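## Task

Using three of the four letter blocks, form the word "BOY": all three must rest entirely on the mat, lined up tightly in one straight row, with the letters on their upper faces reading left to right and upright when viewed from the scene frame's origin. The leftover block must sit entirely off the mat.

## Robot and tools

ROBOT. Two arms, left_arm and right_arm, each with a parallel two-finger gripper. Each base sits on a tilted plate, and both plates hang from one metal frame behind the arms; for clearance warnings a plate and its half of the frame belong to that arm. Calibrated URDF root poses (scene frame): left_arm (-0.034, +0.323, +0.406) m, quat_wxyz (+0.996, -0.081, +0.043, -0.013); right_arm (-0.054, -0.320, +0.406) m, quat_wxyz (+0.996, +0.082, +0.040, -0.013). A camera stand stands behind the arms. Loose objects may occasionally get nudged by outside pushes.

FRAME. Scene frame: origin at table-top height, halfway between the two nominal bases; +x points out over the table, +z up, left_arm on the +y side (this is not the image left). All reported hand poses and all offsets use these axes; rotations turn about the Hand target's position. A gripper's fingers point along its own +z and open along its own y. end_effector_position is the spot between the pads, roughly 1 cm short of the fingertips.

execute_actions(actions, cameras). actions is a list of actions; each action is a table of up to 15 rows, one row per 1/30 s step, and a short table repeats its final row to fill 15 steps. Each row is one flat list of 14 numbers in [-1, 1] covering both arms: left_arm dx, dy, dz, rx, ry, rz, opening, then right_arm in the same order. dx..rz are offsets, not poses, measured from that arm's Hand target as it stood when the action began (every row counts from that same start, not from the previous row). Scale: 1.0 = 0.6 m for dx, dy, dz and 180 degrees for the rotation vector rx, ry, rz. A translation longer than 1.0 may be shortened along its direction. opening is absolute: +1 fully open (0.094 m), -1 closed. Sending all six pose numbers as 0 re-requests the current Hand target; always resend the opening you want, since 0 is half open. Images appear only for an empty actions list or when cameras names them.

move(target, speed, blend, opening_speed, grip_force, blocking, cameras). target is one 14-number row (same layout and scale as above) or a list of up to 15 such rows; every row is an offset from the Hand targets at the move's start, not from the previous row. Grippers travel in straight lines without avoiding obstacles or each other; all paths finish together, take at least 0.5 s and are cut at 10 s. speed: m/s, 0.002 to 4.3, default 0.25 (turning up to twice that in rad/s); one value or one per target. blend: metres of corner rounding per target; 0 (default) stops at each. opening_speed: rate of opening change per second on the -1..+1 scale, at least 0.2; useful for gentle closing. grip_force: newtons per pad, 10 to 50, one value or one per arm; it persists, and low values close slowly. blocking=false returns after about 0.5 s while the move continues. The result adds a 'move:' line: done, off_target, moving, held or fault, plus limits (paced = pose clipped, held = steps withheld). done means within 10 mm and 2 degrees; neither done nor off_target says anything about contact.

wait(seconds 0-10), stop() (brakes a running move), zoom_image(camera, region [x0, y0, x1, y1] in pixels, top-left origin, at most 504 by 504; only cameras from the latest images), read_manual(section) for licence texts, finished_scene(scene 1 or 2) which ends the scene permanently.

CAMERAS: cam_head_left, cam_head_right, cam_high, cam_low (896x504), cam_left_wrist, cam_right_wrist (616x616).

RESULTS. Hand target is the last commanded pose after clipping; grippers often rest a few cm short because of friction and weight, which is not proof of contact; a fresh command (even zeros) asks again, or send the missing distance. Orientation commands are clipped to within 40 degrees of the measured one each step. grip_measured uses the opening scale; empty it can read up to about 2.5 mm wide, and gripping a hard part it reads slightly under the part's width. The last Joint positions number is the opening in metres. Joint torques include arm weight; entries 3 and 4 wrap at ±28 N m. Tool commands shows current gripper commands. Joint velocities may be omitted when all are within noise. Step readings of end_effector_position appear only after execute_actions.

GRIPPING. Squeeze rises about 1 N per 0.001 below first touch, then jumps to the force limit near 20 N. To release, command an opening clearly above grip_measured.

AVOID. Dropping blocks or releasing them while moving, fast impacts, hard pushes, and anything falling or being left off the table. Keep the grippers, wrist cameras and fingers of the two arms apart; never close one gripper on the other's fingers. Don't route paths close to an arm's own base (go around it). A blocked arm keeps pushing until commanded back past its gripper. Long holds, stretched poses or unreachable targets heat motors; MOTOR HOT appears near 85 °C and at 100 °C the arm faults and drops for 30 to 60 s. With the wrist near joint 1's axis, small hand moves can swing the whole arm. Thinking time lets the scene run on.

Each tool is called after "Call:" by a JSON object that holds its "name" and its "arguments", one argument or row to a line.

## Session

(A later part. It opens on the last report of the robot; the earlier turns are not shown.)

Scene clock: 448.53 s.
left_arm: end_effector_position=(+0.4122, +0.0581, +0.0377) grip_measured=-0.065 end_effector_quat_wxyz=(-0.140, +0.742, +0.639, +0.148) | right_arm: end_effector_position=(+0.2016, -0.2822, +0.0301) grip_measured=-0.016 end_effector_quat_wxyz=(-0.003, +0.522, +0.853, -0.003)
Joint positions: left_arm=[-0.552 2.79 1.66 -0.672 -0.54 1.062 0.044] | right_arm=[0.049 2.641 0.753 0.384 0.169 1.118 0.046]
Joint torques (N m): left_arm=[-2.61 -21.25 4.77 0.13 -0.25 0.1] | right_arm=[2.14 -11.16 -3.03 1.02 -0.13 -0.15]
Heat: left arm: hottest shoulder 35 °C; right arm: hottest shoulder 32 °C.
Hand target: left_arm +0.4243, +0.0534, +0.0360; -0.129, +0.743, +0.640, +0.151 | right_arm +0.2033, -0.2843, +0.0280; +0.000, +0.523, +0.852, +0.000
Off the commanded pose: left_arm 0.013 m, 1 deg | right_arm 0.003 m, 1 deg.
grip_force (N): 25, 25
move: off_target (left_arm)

Call:
{"name": "wait", "arguments": {
  "seconds": 0.3,
  "cameras": ["cam_left_wrist", "cam_right_wrist"]
}}

Scene clock: 457.83 s.
left_arm: end_effector_position=(+0.4122, +0.0581, +0.0377) grip_measured=-0.065 end_effector_quat_wxyz=(-0.140, +0.742, +0.639, +0.148) | right_arm: end_effector_position=(+0.2016, -0.2822, +0.0301) grip_measured=-0.016 end_effector_quat_wxyz=(-0.003, +0.522, +0.853, -0.003)
Joint positions: left_arm=[-0.552 2.79 1.66 -0.672 -0.54 1.062 0.044] | right_arm=[0.049 2.641 0.753 0.384 0.169 1.118 0.046]
Joint torques (N m): left_arm=[-2.61 -21.3 4.78 0.14 -0.24 0.1] | right_arm=[2.26 -11.16 -3.06 0.91 -0.1 -0.16]
Heat: left arm: hottest shoulder 35 °C; right arm: hottest shoulder 32 °C.
Hand target: left_arm +0.4243, +0.0534, +0.0360; -0.129, +0.743, +0.640, +0.151 | right_arm +0.2033, -0.2843, +0.0280; +0.000, +0.523, +0.852, +0.000
Tool commands: left_gripper/opening=-0.3 right_gripper/opening=-0.3
Off the commanded pose: left_arm 0.013 m, 1 deg | right_arm 0.003 m, 1 deg.
grip_force (N): 25, 25
wait: 0.30 s; at rest from the start
Images, in order (width x height): cam_left_wrist 616x616, cam_right_wrist 616x616.

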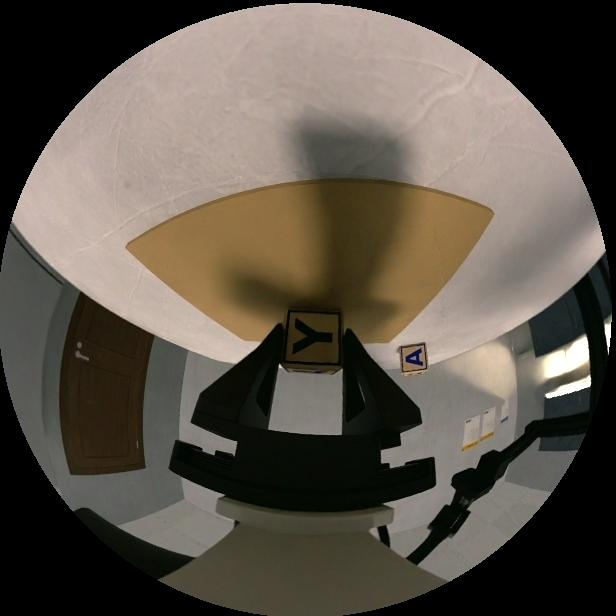

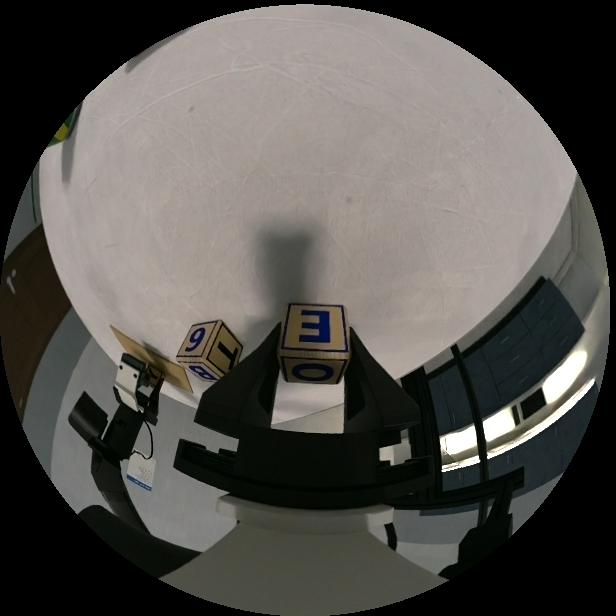

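Call:
{"name": "zoom_image", "arguments": {
  "camera": "cam_right_wrist",
  "region": [250, 280, 380, 400]
}}

Call:
{"name": "zoom_image", "arguments": {
  "camera": "cam_left_wrist",
  "region": [250, 285, 380, 395]
}}

Scaled by 3.877 from the camera's 616x616 image, which has a finer 880x880 frame.

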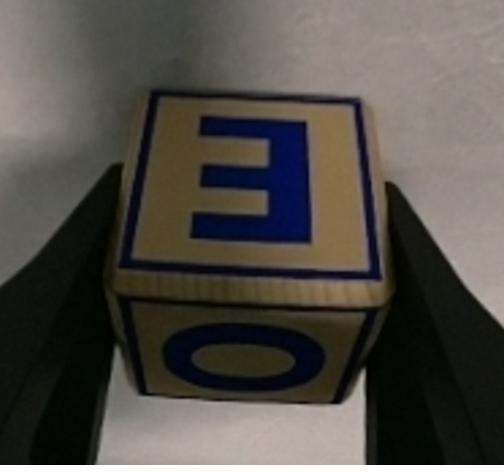

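Scaled by 3.877 from the camera's 616x616 image, which has a finer 880x880 frame.

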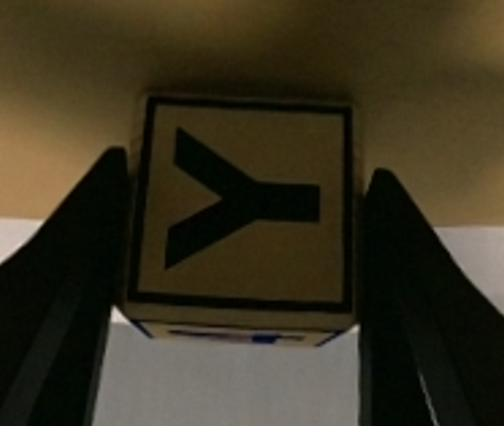

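Call:
{"name": "move", "arguments": {
  "target": [0, 0, 0, 0, 0, 0, -0.35, 0, 0, 0, 0, 0, 0, -0.35],
  "speed": 0.1,
  "opening_speed": 0.8,
  "grip_force": 45
}}

Scene clock: 495.13 s.
left_arm: end_effector_position=(+0.4122, +0.0581, +0.0377) grip_measured=-0.081 end_effector_quat_wxyz=(-0.140, +0.742, +0.639, +0.148) | right_arm: end_effector_position=(+0.2016, -0.2822, +0.0301) grip_measured=-0.028 end_effector_quat_wxyz=(-0.003, +0.522, +0.853, -0.003)
Joint positions: left_arm=[-0.552 2.79 1.66 -0.672 -0.54 1.062 0.043] | right_arm=[0.049 2.641 0.753 0.384 0.169 1.118 0.046]
Joint torques (N m): left_arm=[-2.55 -21.3 4.78 0.14 -0.25 0.1] | right_arm=[2.49 -11.28 -3.07 1.03 -0.15 -0.15]
Heat: left arm: hottest shoulder 36 °C; right arm: hottest shoulder 32 °C.
Hand target: left_arm +0.4243, +0.0534, +0.0360; -0.129, +0.743, +0.640, +0.151 | right_arm +0.2033, -0.2843, +0.0280; +0.000, +0.523, +0.852, +0.000
Off the commanded pose: left_arm 0.013 m, 1 deg | right_arm 0.003 m, 1 deg.
grip_force (N): 45, 45
move: off_target (left_arm)

Call:
{"name": "wait", "arguments": {
  "seconds": 0.1,
  "cameras": ["cam_left_wrist", "cam_right_wrist", "cam_low"]
}}

Call:
{"name": "zoom_image", "arguments": {
  "camera": "cam_right_wrist",
  "region": [260, 300, 370, 400]
}}

Call:
{"name": "zoom_image", "arguments": {
  "camera": "cam_left_wrist",
  "region": [260, 300, 370, 400]
}}

Call:
{"name": "zoom_image", "arguments": {
  "camera": "cam_low",
  "region": [340, 200, 680, 380]
}}

Scene clock: 508.17 s.
left_arm: end_effector_position=(+0.4122, +0.0581, +0.0377) grip_measured=-0.081 end_effector_quat_wxyz=(-0.140, +0.742, +0.639, +0.148) | right_arm: end_effector_position=(+0.2016, -0.2822, +0.0301) grip_measured=-0.028 end_effector_quat_wxyz=(-0.003, +0.522, +0.853, -0.003)
Joint positions: left_arm=[-0.552 2.79 1.66 -0.672 -0.54 1.062 0.043] | right_arm=[0.049 2.641 0.753 0.384 0.169 1.118 0.046]
Joint torques (N m): left_arm=[-2.61 -21.25 4.77 0.13 -0.24 0.1] | right_arm=[2.37 -11.28 -3.14 0.91 -0.14 -0.16]
Heat: left arm: hottest shoulder 36 °C; right arm: hottest shoulder 32 °C.
Hand target: left_arm +0.4243, +0.0534, +0.0360; -0.129, +0.743, +0.640, +0.151 | right_arm +0.2033, -0.2843, +0.0280; +0.000, +0.523, +0.852, +0.000
Tool commands: left_gripper/opening=-0.35 right_gripper/opening=-0.35
Off the commanded pose: left_arm 0.013 m, 1 deg | right_arm 0.003 m, 1 deg.
grip_force (N): 45, 45
wait: 0.10 s; at rest from the start
Images, in order (width x height): cam_low 896x504, cam_left_wrist 616x616, cam_right_wrist 616x616.

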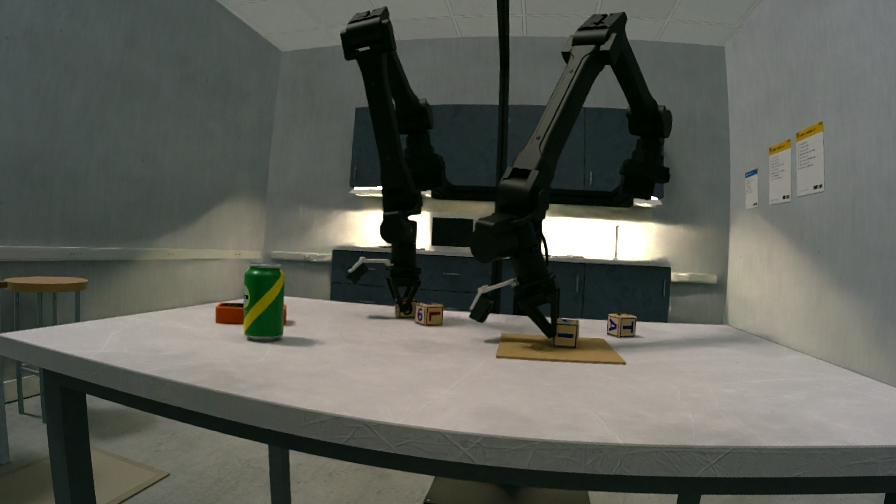

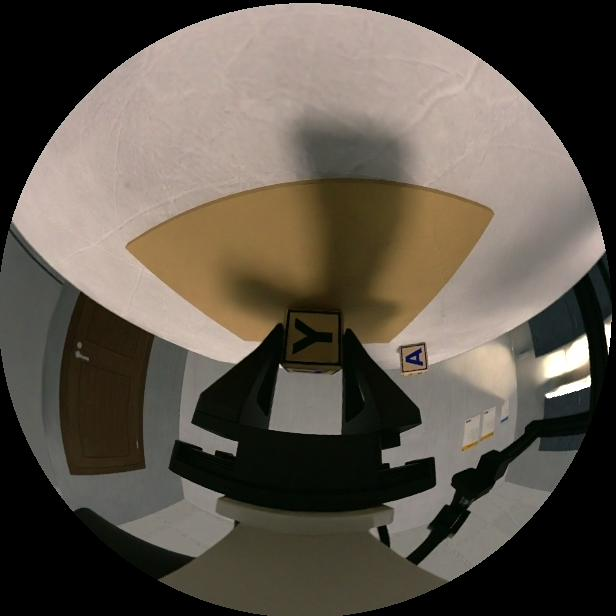

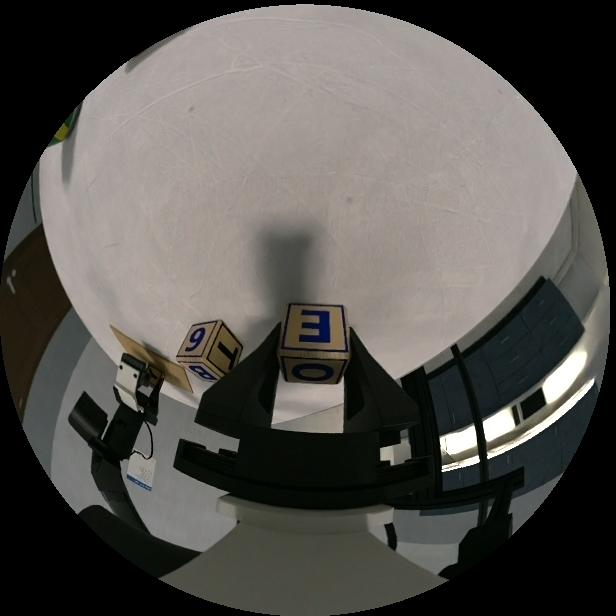

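Scaled by 4.582 from the camera's 616x616 image, which has a finer 880x880 frame.

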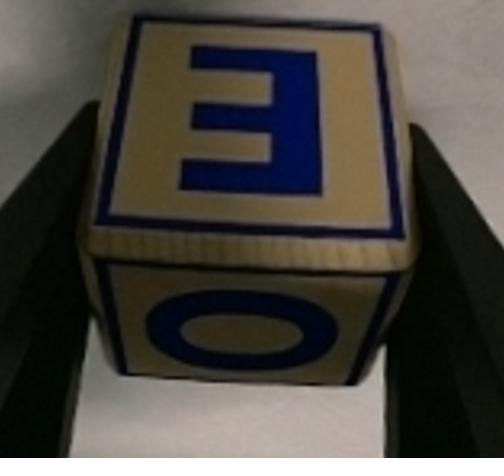

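Scaled by 4.582 from the camera's 616x616 image, which has a finer 880x880 frame.

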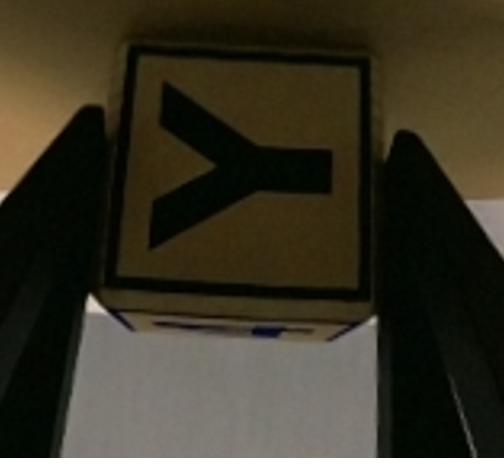

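Scaled by 1.482 from the camera's 896x504 image, which has a finer 1280x720 frame.

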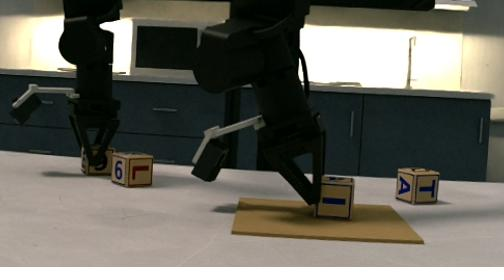

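Call:
{"name": "move", "arguments": {
  "target": [
    [0, 0, 0.1833, 0, 0, 0, -0.35, 0, 0, 0.1833, 0, 0, 0, -0.35],
    [0.0303, -0.0698, 0.1317, -0.4951, 0.0374, 0.0370, -0.35, 0.3312, 0.0538, 0.2167, 0, 0, 0.85, -0.35]
  ],
  "speed": [0.2, 0.4],
  "blend": [0.03, 0],
  "cameras": ["all"]
}}

Scene clock: 565.30 s.
left_arm: end_effector_position=(+0.4308, +0.0121, +0.1142) grip_measured=-0.081 end_effector_quat_wxyz=(+0.376, +0.596, +0.592, -0.391) | right_arm: end_effector_position=(+0.3949, -0.2593, +0.1570) grip_measured=-0.028 end_effector_quat_wxyz=(+0.003, +0.698, -0.716, +0.000)
Joint positions: left_arm=[-0.212 2.671 1.32 0.156 0.935 1.198 0.043] | right_arm=[0.138 2.254 1.056 -0.317 0.177 -1.438 0.046]
Joint torques (N m): left_arm=[-2.26 -19.49 3.1 1.35 0.94 -0.22] | right_arm=[5.19 -15.5 4.52 0.06 -0.4 -0.17]
Heat: left arm: hottest shoulder 36 °C; right arm: hottest shoulder 32 °C.
Hand target: left_arm +0.4423, +0.0116, +0.1150; +0.387, +0.592, +0.592, -0.387 | right_arm +0.4020, -0.2519, +0.1580; +0.000, +0.707, -0.708, +0.000
Off the commanded pose: left_arm 0.012 m, 1 deg | right_arm 0.010 m, 1 deg.
grip_force (N): 45, 45
move: off_target (left_arm)

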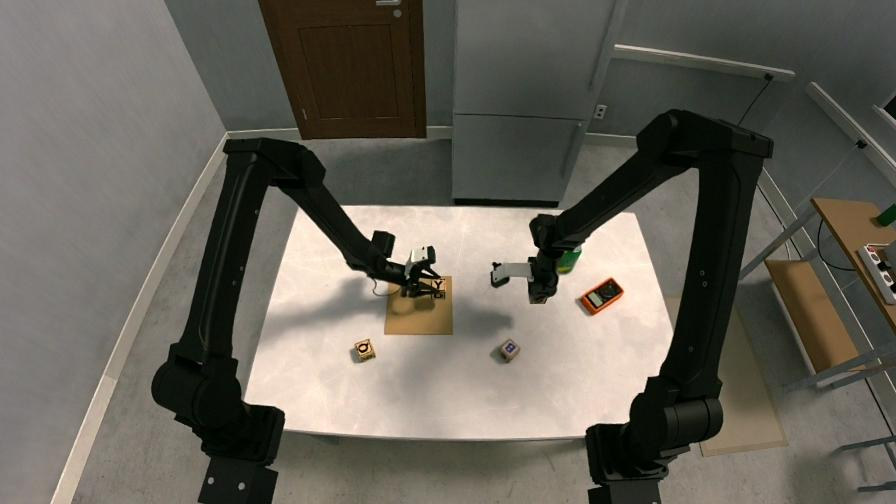

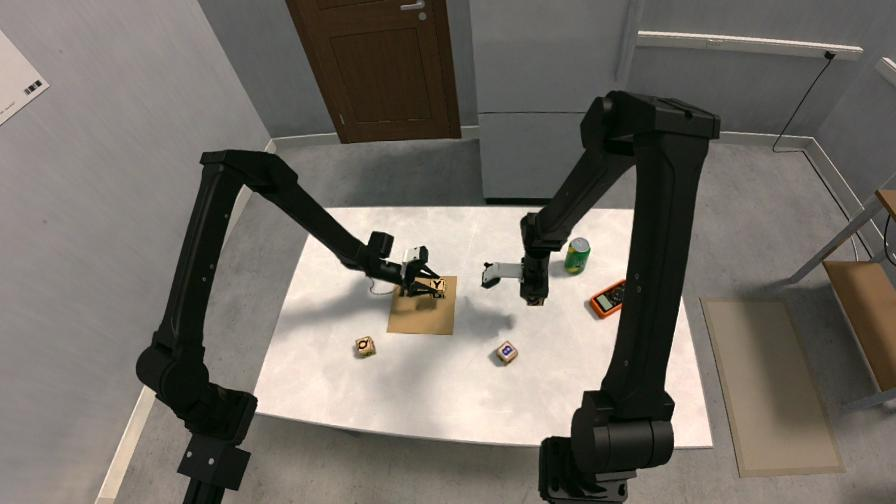

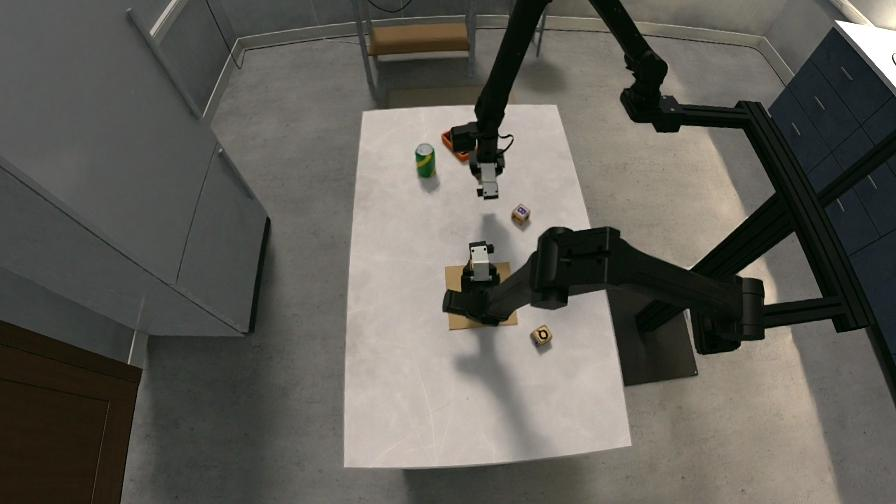

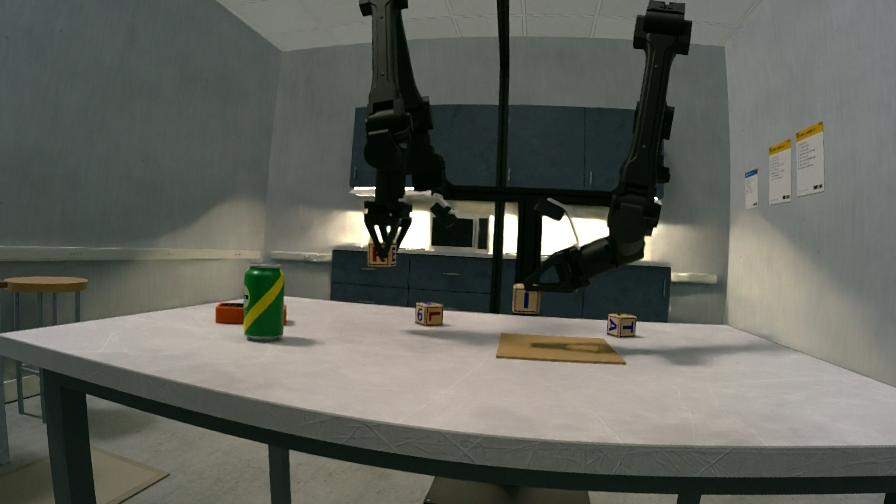

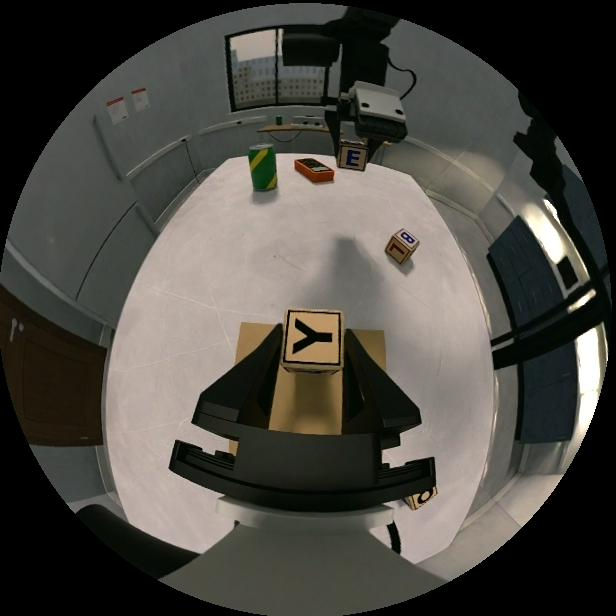

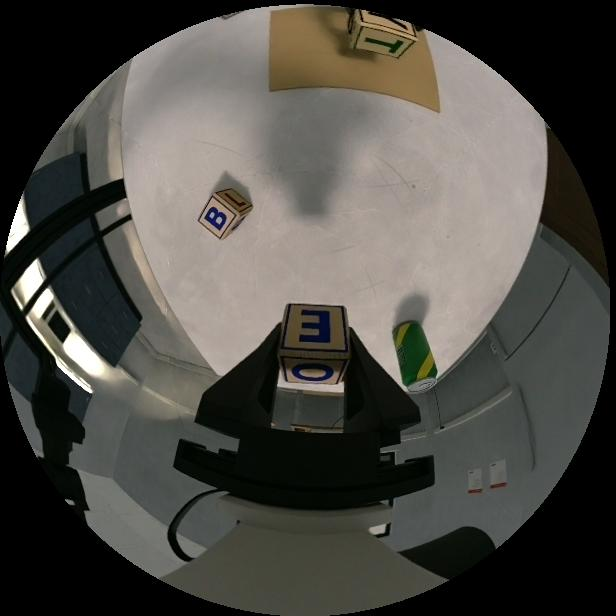

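Call:
{"name": "move", "arguments": {
  "target": [0, 0, -0.1, 0, 0, 0, -0.35, 0, 0, 0, 0, 0, 0, -0.35],
  "speed": 0.12,
  "cameras": ["cam_left_wrist", "cam_low", "cam_head_left", "cam_high"]
}}

Call:
{"name": "zoom_image", "arguments": {
  "camera": "cam_low",
  "region": [480, 260, 640, 380]
}}

Call:
{"name": "zoom_image", "arguments": {
  "camera": "cam_left_wrist",
  "region": [210, 290, 410, 480]
}}

Call:
{"name": "zoom_image", "arguments": {
  "camera": "cam_head_left",
  "region": [370, 250, 480, 350]
}}

Scene clock: 579.47 s.
left_arm: end_effector_position=(+0.4357, +0.0108, +0.0574) grip_measured=-0.081 end_effector_quat_wxyz=(+0.378, +0.589, +0.596, -0.394) | right_arm: end_effector_position=(+0.3949, -0.2593, +0.1570) grip_measured=-0.028 end_effector_quat_wxyz=(+0.003, +0.698, -0.716, +0.000)
Joint positions: left_arm=[-0.191 2.819 1.454 0.161 0.949 1.203 0.043] | right_arm=[0.138 2.254 1.056 -0.317 0.177 -1.438 0.046]
Joint torques (N m): left_arm=[-2.32 -19.49 2.7 0.9 0.72 0.06] | right_arm=[4.78 -15.79 4.67 -0.13 -0.43 -0.2]
Heat: left arm: hottest shoulder 34 °C; right arm: hottest shoulder 33 °C.
Hand target: left_arm +0.4425, +0.0116, +0.0550; +0.387, +0.592, +0.592, -0.387 | right_arm +0.4020, -0.2519, +0.1580; +0.000, +0.707, -0.708, +0.000
Off the commanded pose: left_arm 0.007 m, 1 deg | right_arm 0.010 m, 1 deg.
grip_force (N): 45, 45
move: done
Images, in order (width x height): cam_head_left 896x504, cam_high 896x504, cam_low 896x504, cam_left_wrist 616x616.

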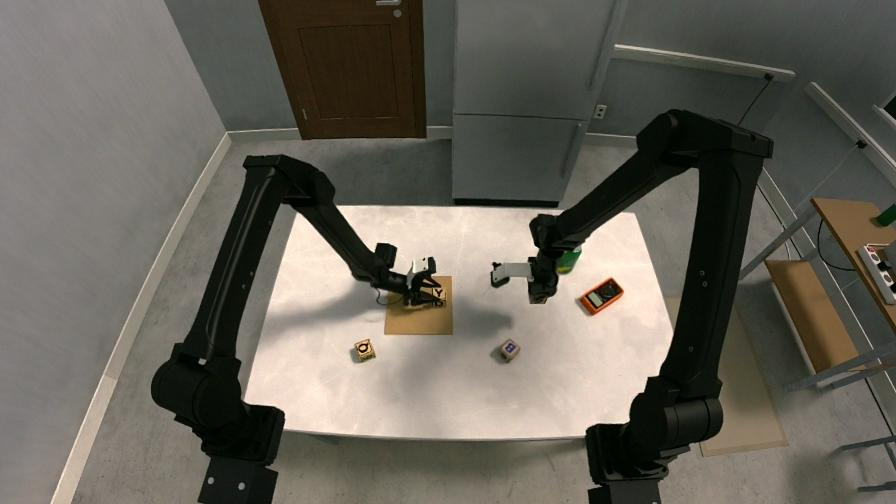

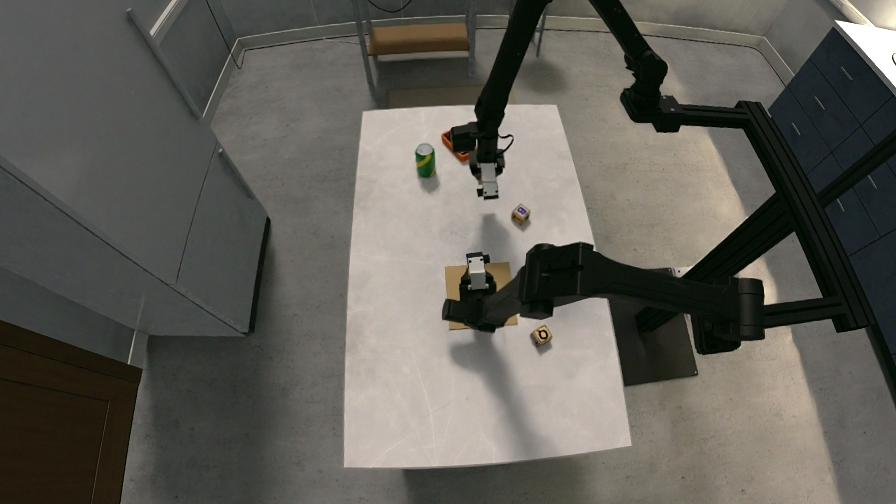

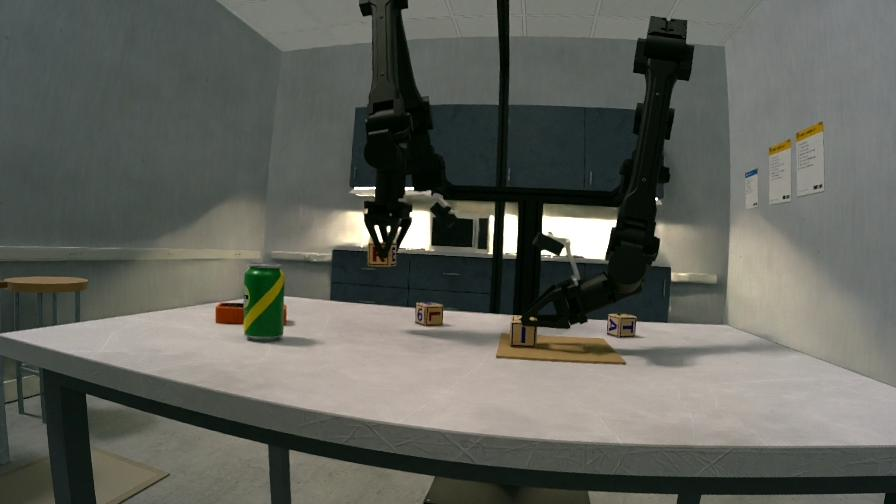

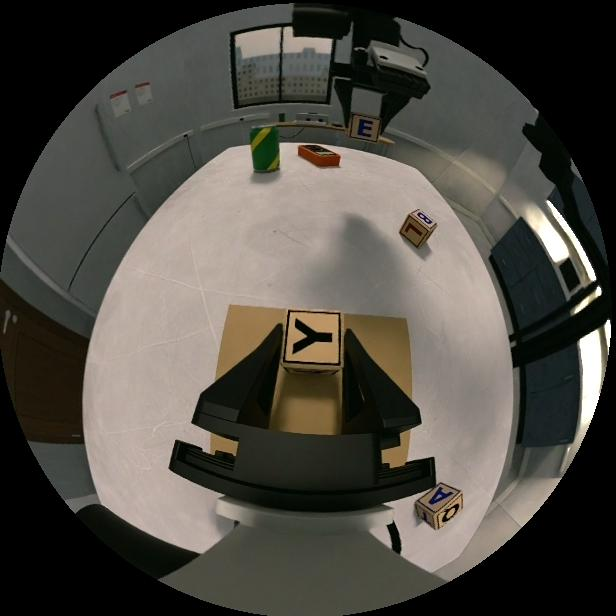

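Scaled by 3.150 from the camera's 896x504 image, which has a finer 1280x720 frame.

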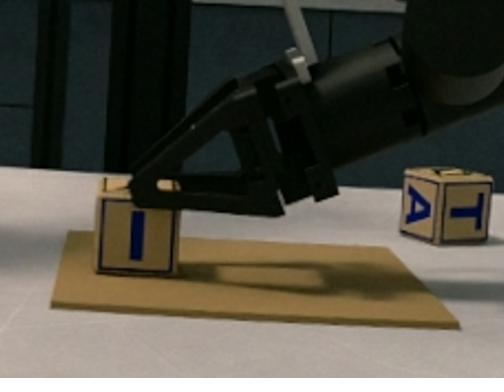

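Scaled by 2.520 from the camera's 616x616 image, which has a finer 880x880 frame.

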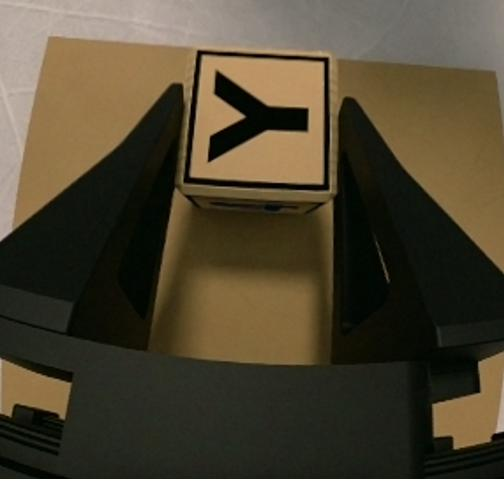

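Scaled by 4.582 from the camera's 896x504 image, which has a finer 1280x720 frame.

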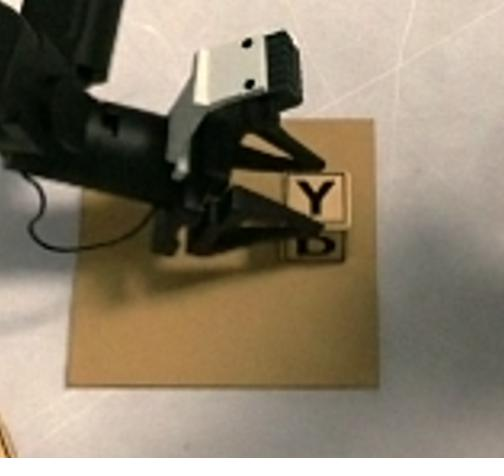

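Call:
{"name": "move", "arguments": {
  "target": [0, 0, -0.01, 0, 0, 0, -0.35, 0, 0, 0, 0, 0, 0, -0.35],
  "speed": 0.05
}}

Call:
{"name": "move", "arguments": {
  "target": [0, 0, -0.01, 0, 0, 0, -0.35, 0, 0, 0, 0, 0, 0, -0.35],
  "speed": 0.05,
  "cameras": ["cam_low"]
}}

Call:
{"name": "zoom_image", "arguments": {
  "camera": "cam_low",
  "region": [490, 290, 590, 370]
}}

Scene clock: 589.50 s.
left_arm: end_effector_position=(+0.4378, +0.0097, +0.0562) grip_measured=-0.081 end_effector_quat_wxyz=(+0.381, +0.589, +0.594, -0.394) | right_arm: end_effector_position=(+0.3949, -0.2593, +0.1570) grip_measured=-0.028 end_effector_quat_wxyz=(+0.003, +0.698, -0.716, +0.000)
Joint positions: left_arm=[-0.191 2.825 1.465 0.161 0.953 1.205 0.043] | right_arm=[0.138 2.254 1.056 -0.317 0.177 -1.438 0.046]
Joint torques (N m): left_arm=[-2.2 -18.67 2.93 0.84 0.59 0.08] | right_arm=[5.01 -15.38 4.72 -0.12 -0.36 -0.16]
Heat: left arm: hottest shoulder 34 °C; right arm: hottest shoulder 33 °C.
Hand target: left_arm +0.4424, +0.0116, +0.0490; +0.387, +0.592, +0.592, -0.387 | right_arm +0.4020, -0.2519, +0.1580; +0.000, +0.707, -0.708, +0.000
Off the commanded pose: left_arm 0.009 m, 1 deg | right_arm 0.010 m, 1 deg.
grip_force (N): 45, 45
move: done

Scene clock: 590.27 s.
left_arm: end_effector_position=(+0.4400, +0.0082, +0.0558) grip_measured=-0.081 end_effector_quat_wxyz=(+0.385, +0.589, +0.590, -0.396) | right_arm: end_effector_position=(+0.3949, -0.2593, +0.1570) grip_measured=-0.028 end_effector_quat_wxyz=(+0.003, +0.698, -0.716, +0.000)
Joint positions: left_arm=[-0.191 2.831 1.476 0.161 0.962 1.207 0.043] | right_arm=[0.138 2.254 1.056 -0.317 0.177 -1.438 0.046]
Joint torques (N m): left_arm=[-2.02 -18.2 3.22 0.76 0.26 0.04] | right_arm=[4.72 -15.56 4.59 -0.08 -0.42 -0.17]
Heat: left arm: hottest shoulder 34 °C; right arm: hottest shoulder 33 °C.
Hand target: left_arm +0.4424, +0.0116, +0.0431; +0.387, +0.592, +0.592, -0.387 | right_arm +0.4020, -0.2519, +0.1580; +0.000, +0.707, -0.708, +0.000
Off the commanded pose: left_arm 0.013 m, 1 deg | right_arm 0.010 m, 1 deg.
grip_force (N): 45, 45
move: off_target (left_arm)
Images, in order (width x height): cam_low 896x504.

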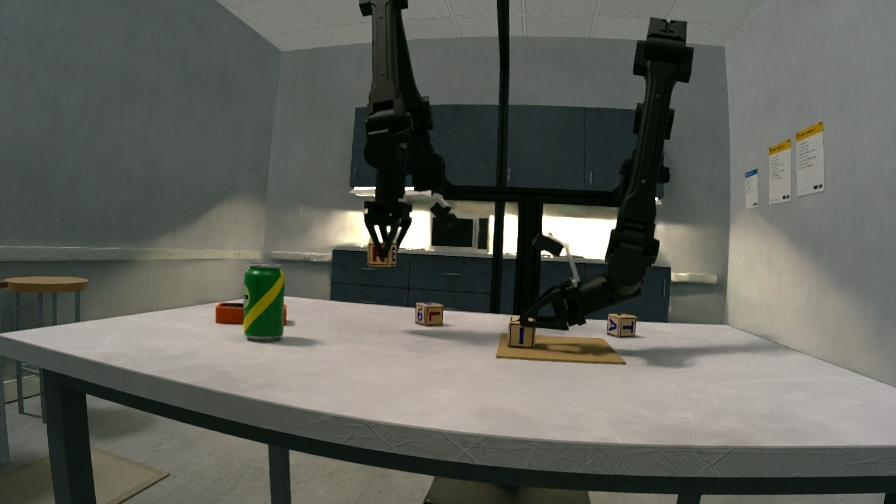

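Scaled by 5.040 from the camera's 896x504 image, which has a finer 1280x720 frame.

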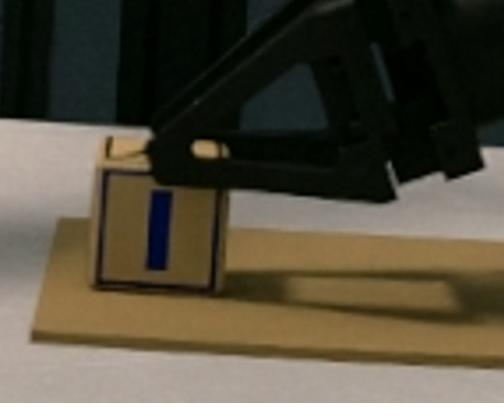

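Call:
{"name": "move", "arguments": {
  "target": [0, 0, 0.0183, 0, 0, 0, -0.35, 0, 0, 0, 0, 0, 0, -0.35],
  "speed": 0.05
}}

Call:
{"name": "move", "arguments": {
  "target": [0, 0, 0, 0, 0, 0, 0.4, 0, 0, 0, 0, 0, 0, -0.35],
  "speed": 0.05,
  "opening_speed": 0.7,
  "cameras": ["cam_left_wrist", "cam_low"]
}}

Call:
{"name": "zoom_image", "arguments": {
  "camera": "cam_low",
  "region": [490, 290, 590, 370]
}}

Scene clock: 605.60 s.
left_arm: end_effector_position=(+0.4398, +0.0082, +0.0556) grip_measured=-0.081 end_effector_quat_wxyz=(+0.385, +0.589, +0.590, -0.396) | right_arm: end_effector_position=(+0.3949, -0.2593, +0.1570) grip_measured=-0.028 end_effector_quat_wxyz=(+0.003, +0.698, -0.716, +0.000)
Joint positions: left_arm=[-0.191 2.832 1.476 0.161 0.962 1.207 0.043] | right_arm=[0.138 2.254 1.056 -0.317 0.177 -1.438 0.046]
Joint torques (N m): left_arm=[-2.32 -20.37 1.43 0.87 0.22 0.03] | right_arm=[4.89 -15.38 4.46 -0.02 -0.4 -0.17]
Heat: left arm: hottest shoulder 34 °C; right arm: hottest shoulder 33 °C.
Hand target: left_arm +0.4422, +0.0116, +0.0538; +0.387, +0.592, +0.592, -0.387 | right_arm +0.4020, -0.2519, +0.1580; +0.000, +0.707, -0.708, +0.000
Off the commanded pose: left_arm 0.005 m, 1 deg | right_arm 0.010 m, 1 deg.
grip_force (N): 45, 45
move: done

Scene clock: 607.03 s.
left_arm: end_effector_position=(+0.4406, +0.0091, +0.0539) grip_measured=+0.396 end_effector_quat_wxyz=(+0.383, +0.590, +0.593, -0.392) | right_arm: end_effector_position=(+0.3949, -0.2593, +0.1570) grip_measured=-0.028 end_effector_quat_wxyz=(+0.003, +0.698, -0.716, +0.000)
Joint positions: left_arm=[-0.191 2.832 1.476 0.161 0.951 1.207 0.066] | right_arm=[0.138 2.254 1.056 -0.317 0.177 -1.438 0.046]
Joint torques (N m): left_arm=[-2.32 -20.42 1.39 0.88 0.64 0.03] | right_arm=[4.89 -15.85 4.56 0.01 -0.4 -0.21]
Heat: left arm: hottest shoulder 34 °C; right arm: hottest shoulder 33 °C.
Hand target: left_arm +0.4422, +0.0116, +0.0538; +0.387, +0.592, +0.592, -0.387 | right_arm +0.4020, -0.2519, +0.1580; +0.000, +0.707, -0.708, +0.000
Off the commanded pose: left_arm 0.003 m, 1 deg | right_arm 0.010 m, 1 deg.
grip_force (N): 45, 45
move: done
Images, in order (width x height): cam_low 896x504, cam_left_wrist 616x616.

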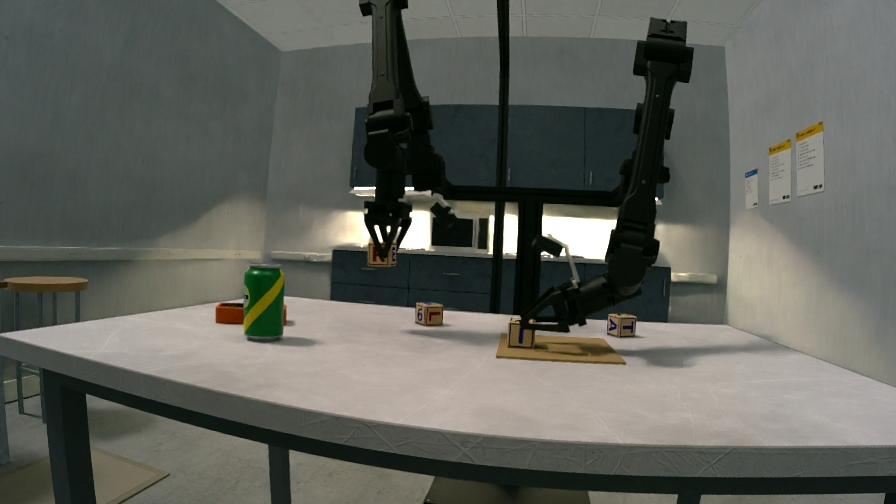

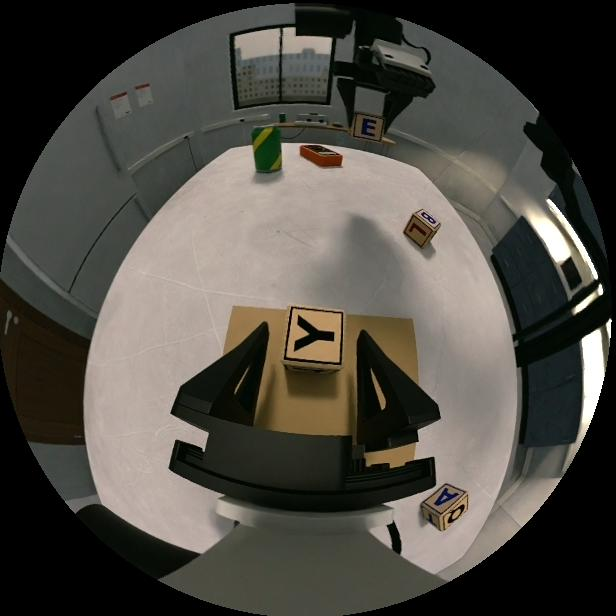

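Scaled by 5.040 from the camera's 896x504 image, which has a finer 1280x720 frame.

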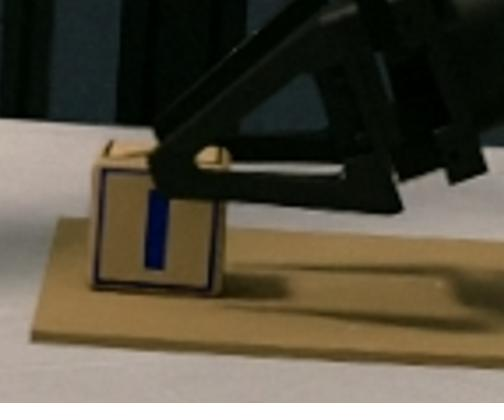

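Call:
{"name": "move", "arguments": {
  "target": [
    [0, 0.122, 0.055, 0, 0, 0, 0.4, 0, 0, 0, 0, 0, 0, -0.35],
    [-0.362, 0.314, 0.3437, 0.3328, 0.1921, 0.2940, 0.4, 0.063, 0.17, 0.02, 0, 0, 0, -0.35],
    [-0.362, 0.314, 0.3437, 0.3328, 0.1921, 0.2940, 0.4, 0.075, 0.565, -0.03, 0, 0, 0, -0.35]
  ],
  "speed": [0.15, 0.4, 0.3],
  "blend": [0.02, 0.03, 0],
  "cameras": ["all"]
}}

Scene clock: 651.57 s.
left_arm: end_effector_position=(+0.2133, +0.2071, +0.2532) grip_measured=+0.397 end_effector_quat_wxyz=(-0.014, +0.263, +0.965, +0.000) | right_arm: end_effector_position=(+0.4332, +0.0800, +0.1342) grip_measured=-0.028 end_effector_quat_wxyz=(+0.009, +0.713, -0.701, -0.001)
Joint positions: left_arm=[-0.423 1.873 0.512 -0.228 -0.178 0.078 0.066] | right_arm=[0.682 2.663 1.784 -0.749 0.178 -0.924 0.046]
Joint torques (N m): left_arm=[-2.2 -13.51 2.77 -0.36 -0.09 -0.2] | right_arm=[4.72 -21.36 9.33 -0.16 -0.24 0.01]
Heat: left arm: hottest shoulder 35 °C; right arm: hottest shoulder 34 °C.
Hand target: left_arm +0.2250, +0.2000, +0.2601; +0.000, +0.259, +0.966, -0.001 | right_arm +0.4468, +0.0871, +0.1400; +0.000, +0.707, -0.708, +0.000
Off the commanded pose: left_arm 0.015 m, 2 deg | right_arm 0.017 m, 1 deg.
grip_force (N): 45, 45
move: off_target (left_arm, right_arm)

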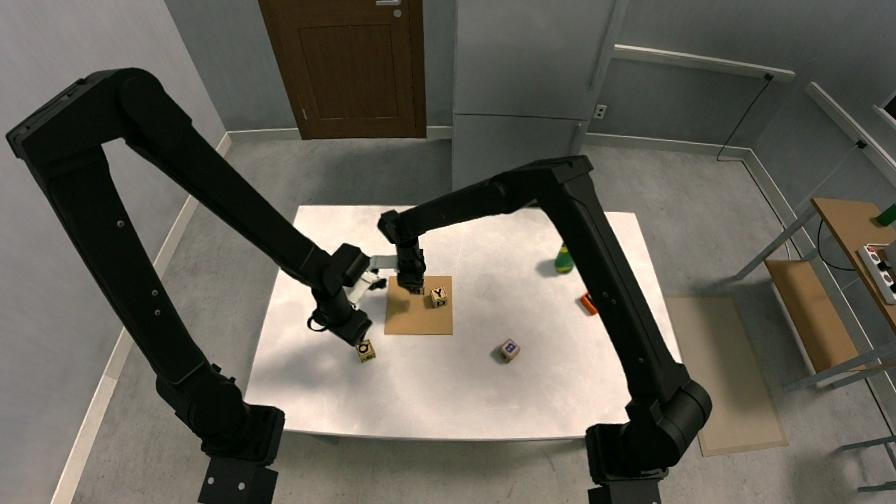

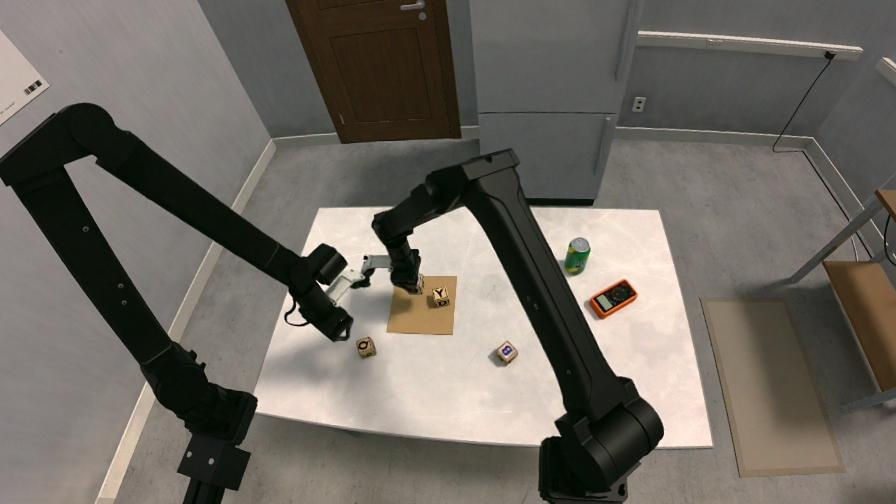

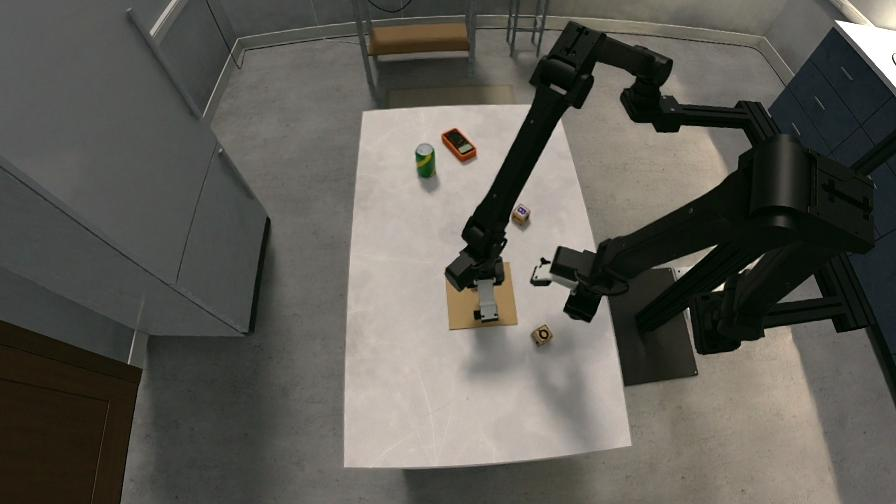

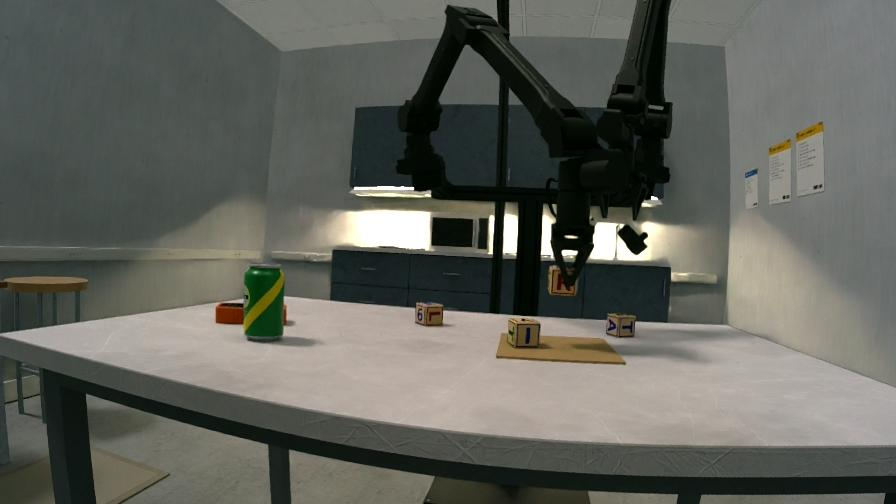

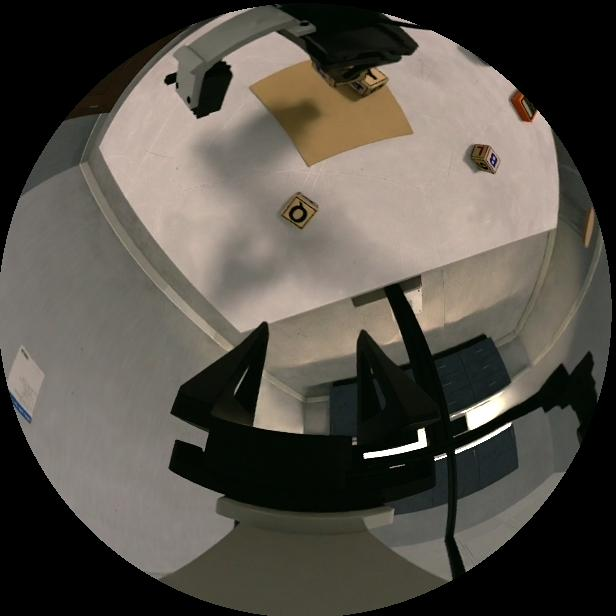

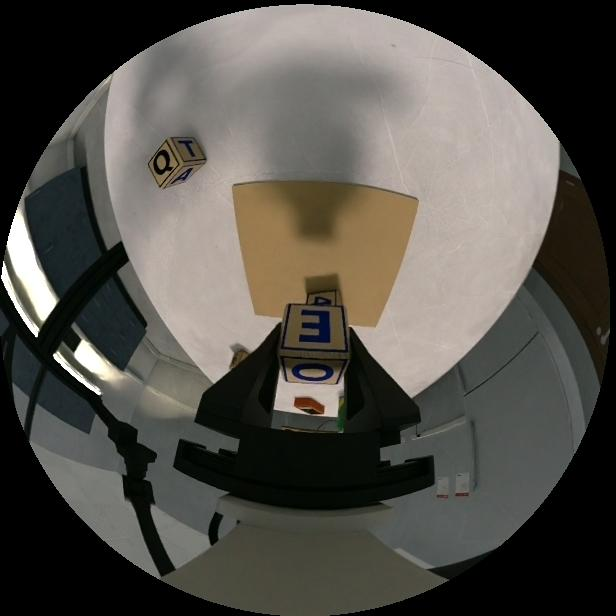

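Call:
{"name": "zoom_image", "arguments": {
  "camera": "cam_right_wrist",
  "region": [225, 170, 425, 390]
}}

Call:
{"name": "zoom_image", "arguments": {
  "camera": "cam_low",
  "region": [480, 260, 640, 380]
}}

Call:
{"name": "zoom_image", "arguments": {
  "camera": "cam_head_right",
  "region": [370, 250, 480, 350]
}}

Call:
{"name": "zoom_image", "arguments": {
  "camera": "cam_head_left",
  "region": [370, 250, 480, 350]
}}

Scaled by 2.291 from the camera's 616x616 image, which has a finer 880x880 frame.

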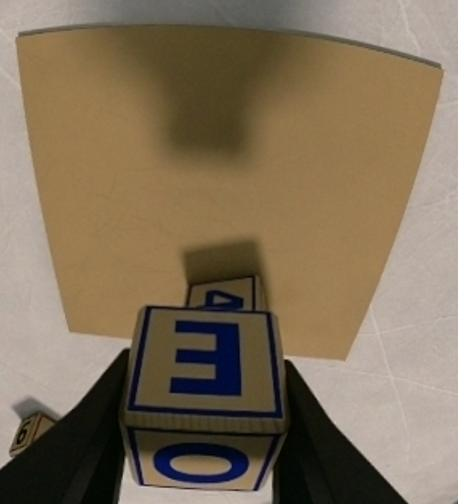

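Scaled by 3.150 from the camera's 896x504 image, which has a finer 1280x720 frame.

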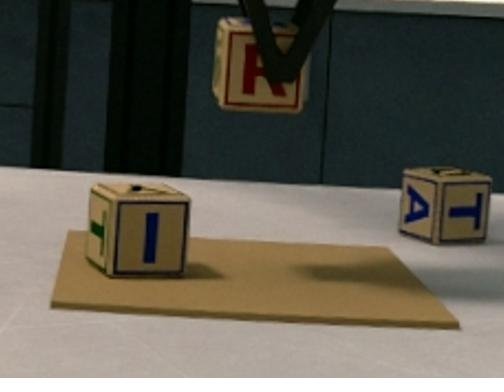

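Scaled by 4.582 from the camera's 896x504 image, which has a finer 1280x720 frame.

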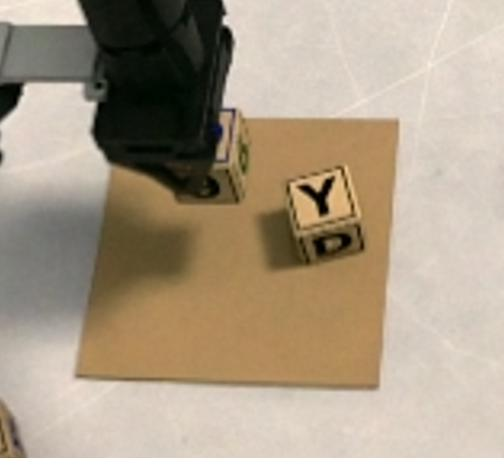

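Scaled by 4.582 from the camera's 896x504 image, which has a finer 1280x720 frame.

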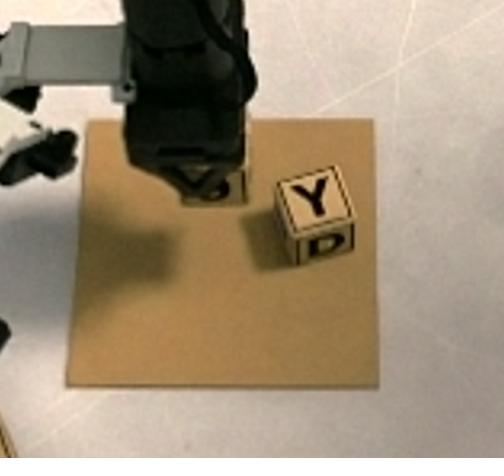

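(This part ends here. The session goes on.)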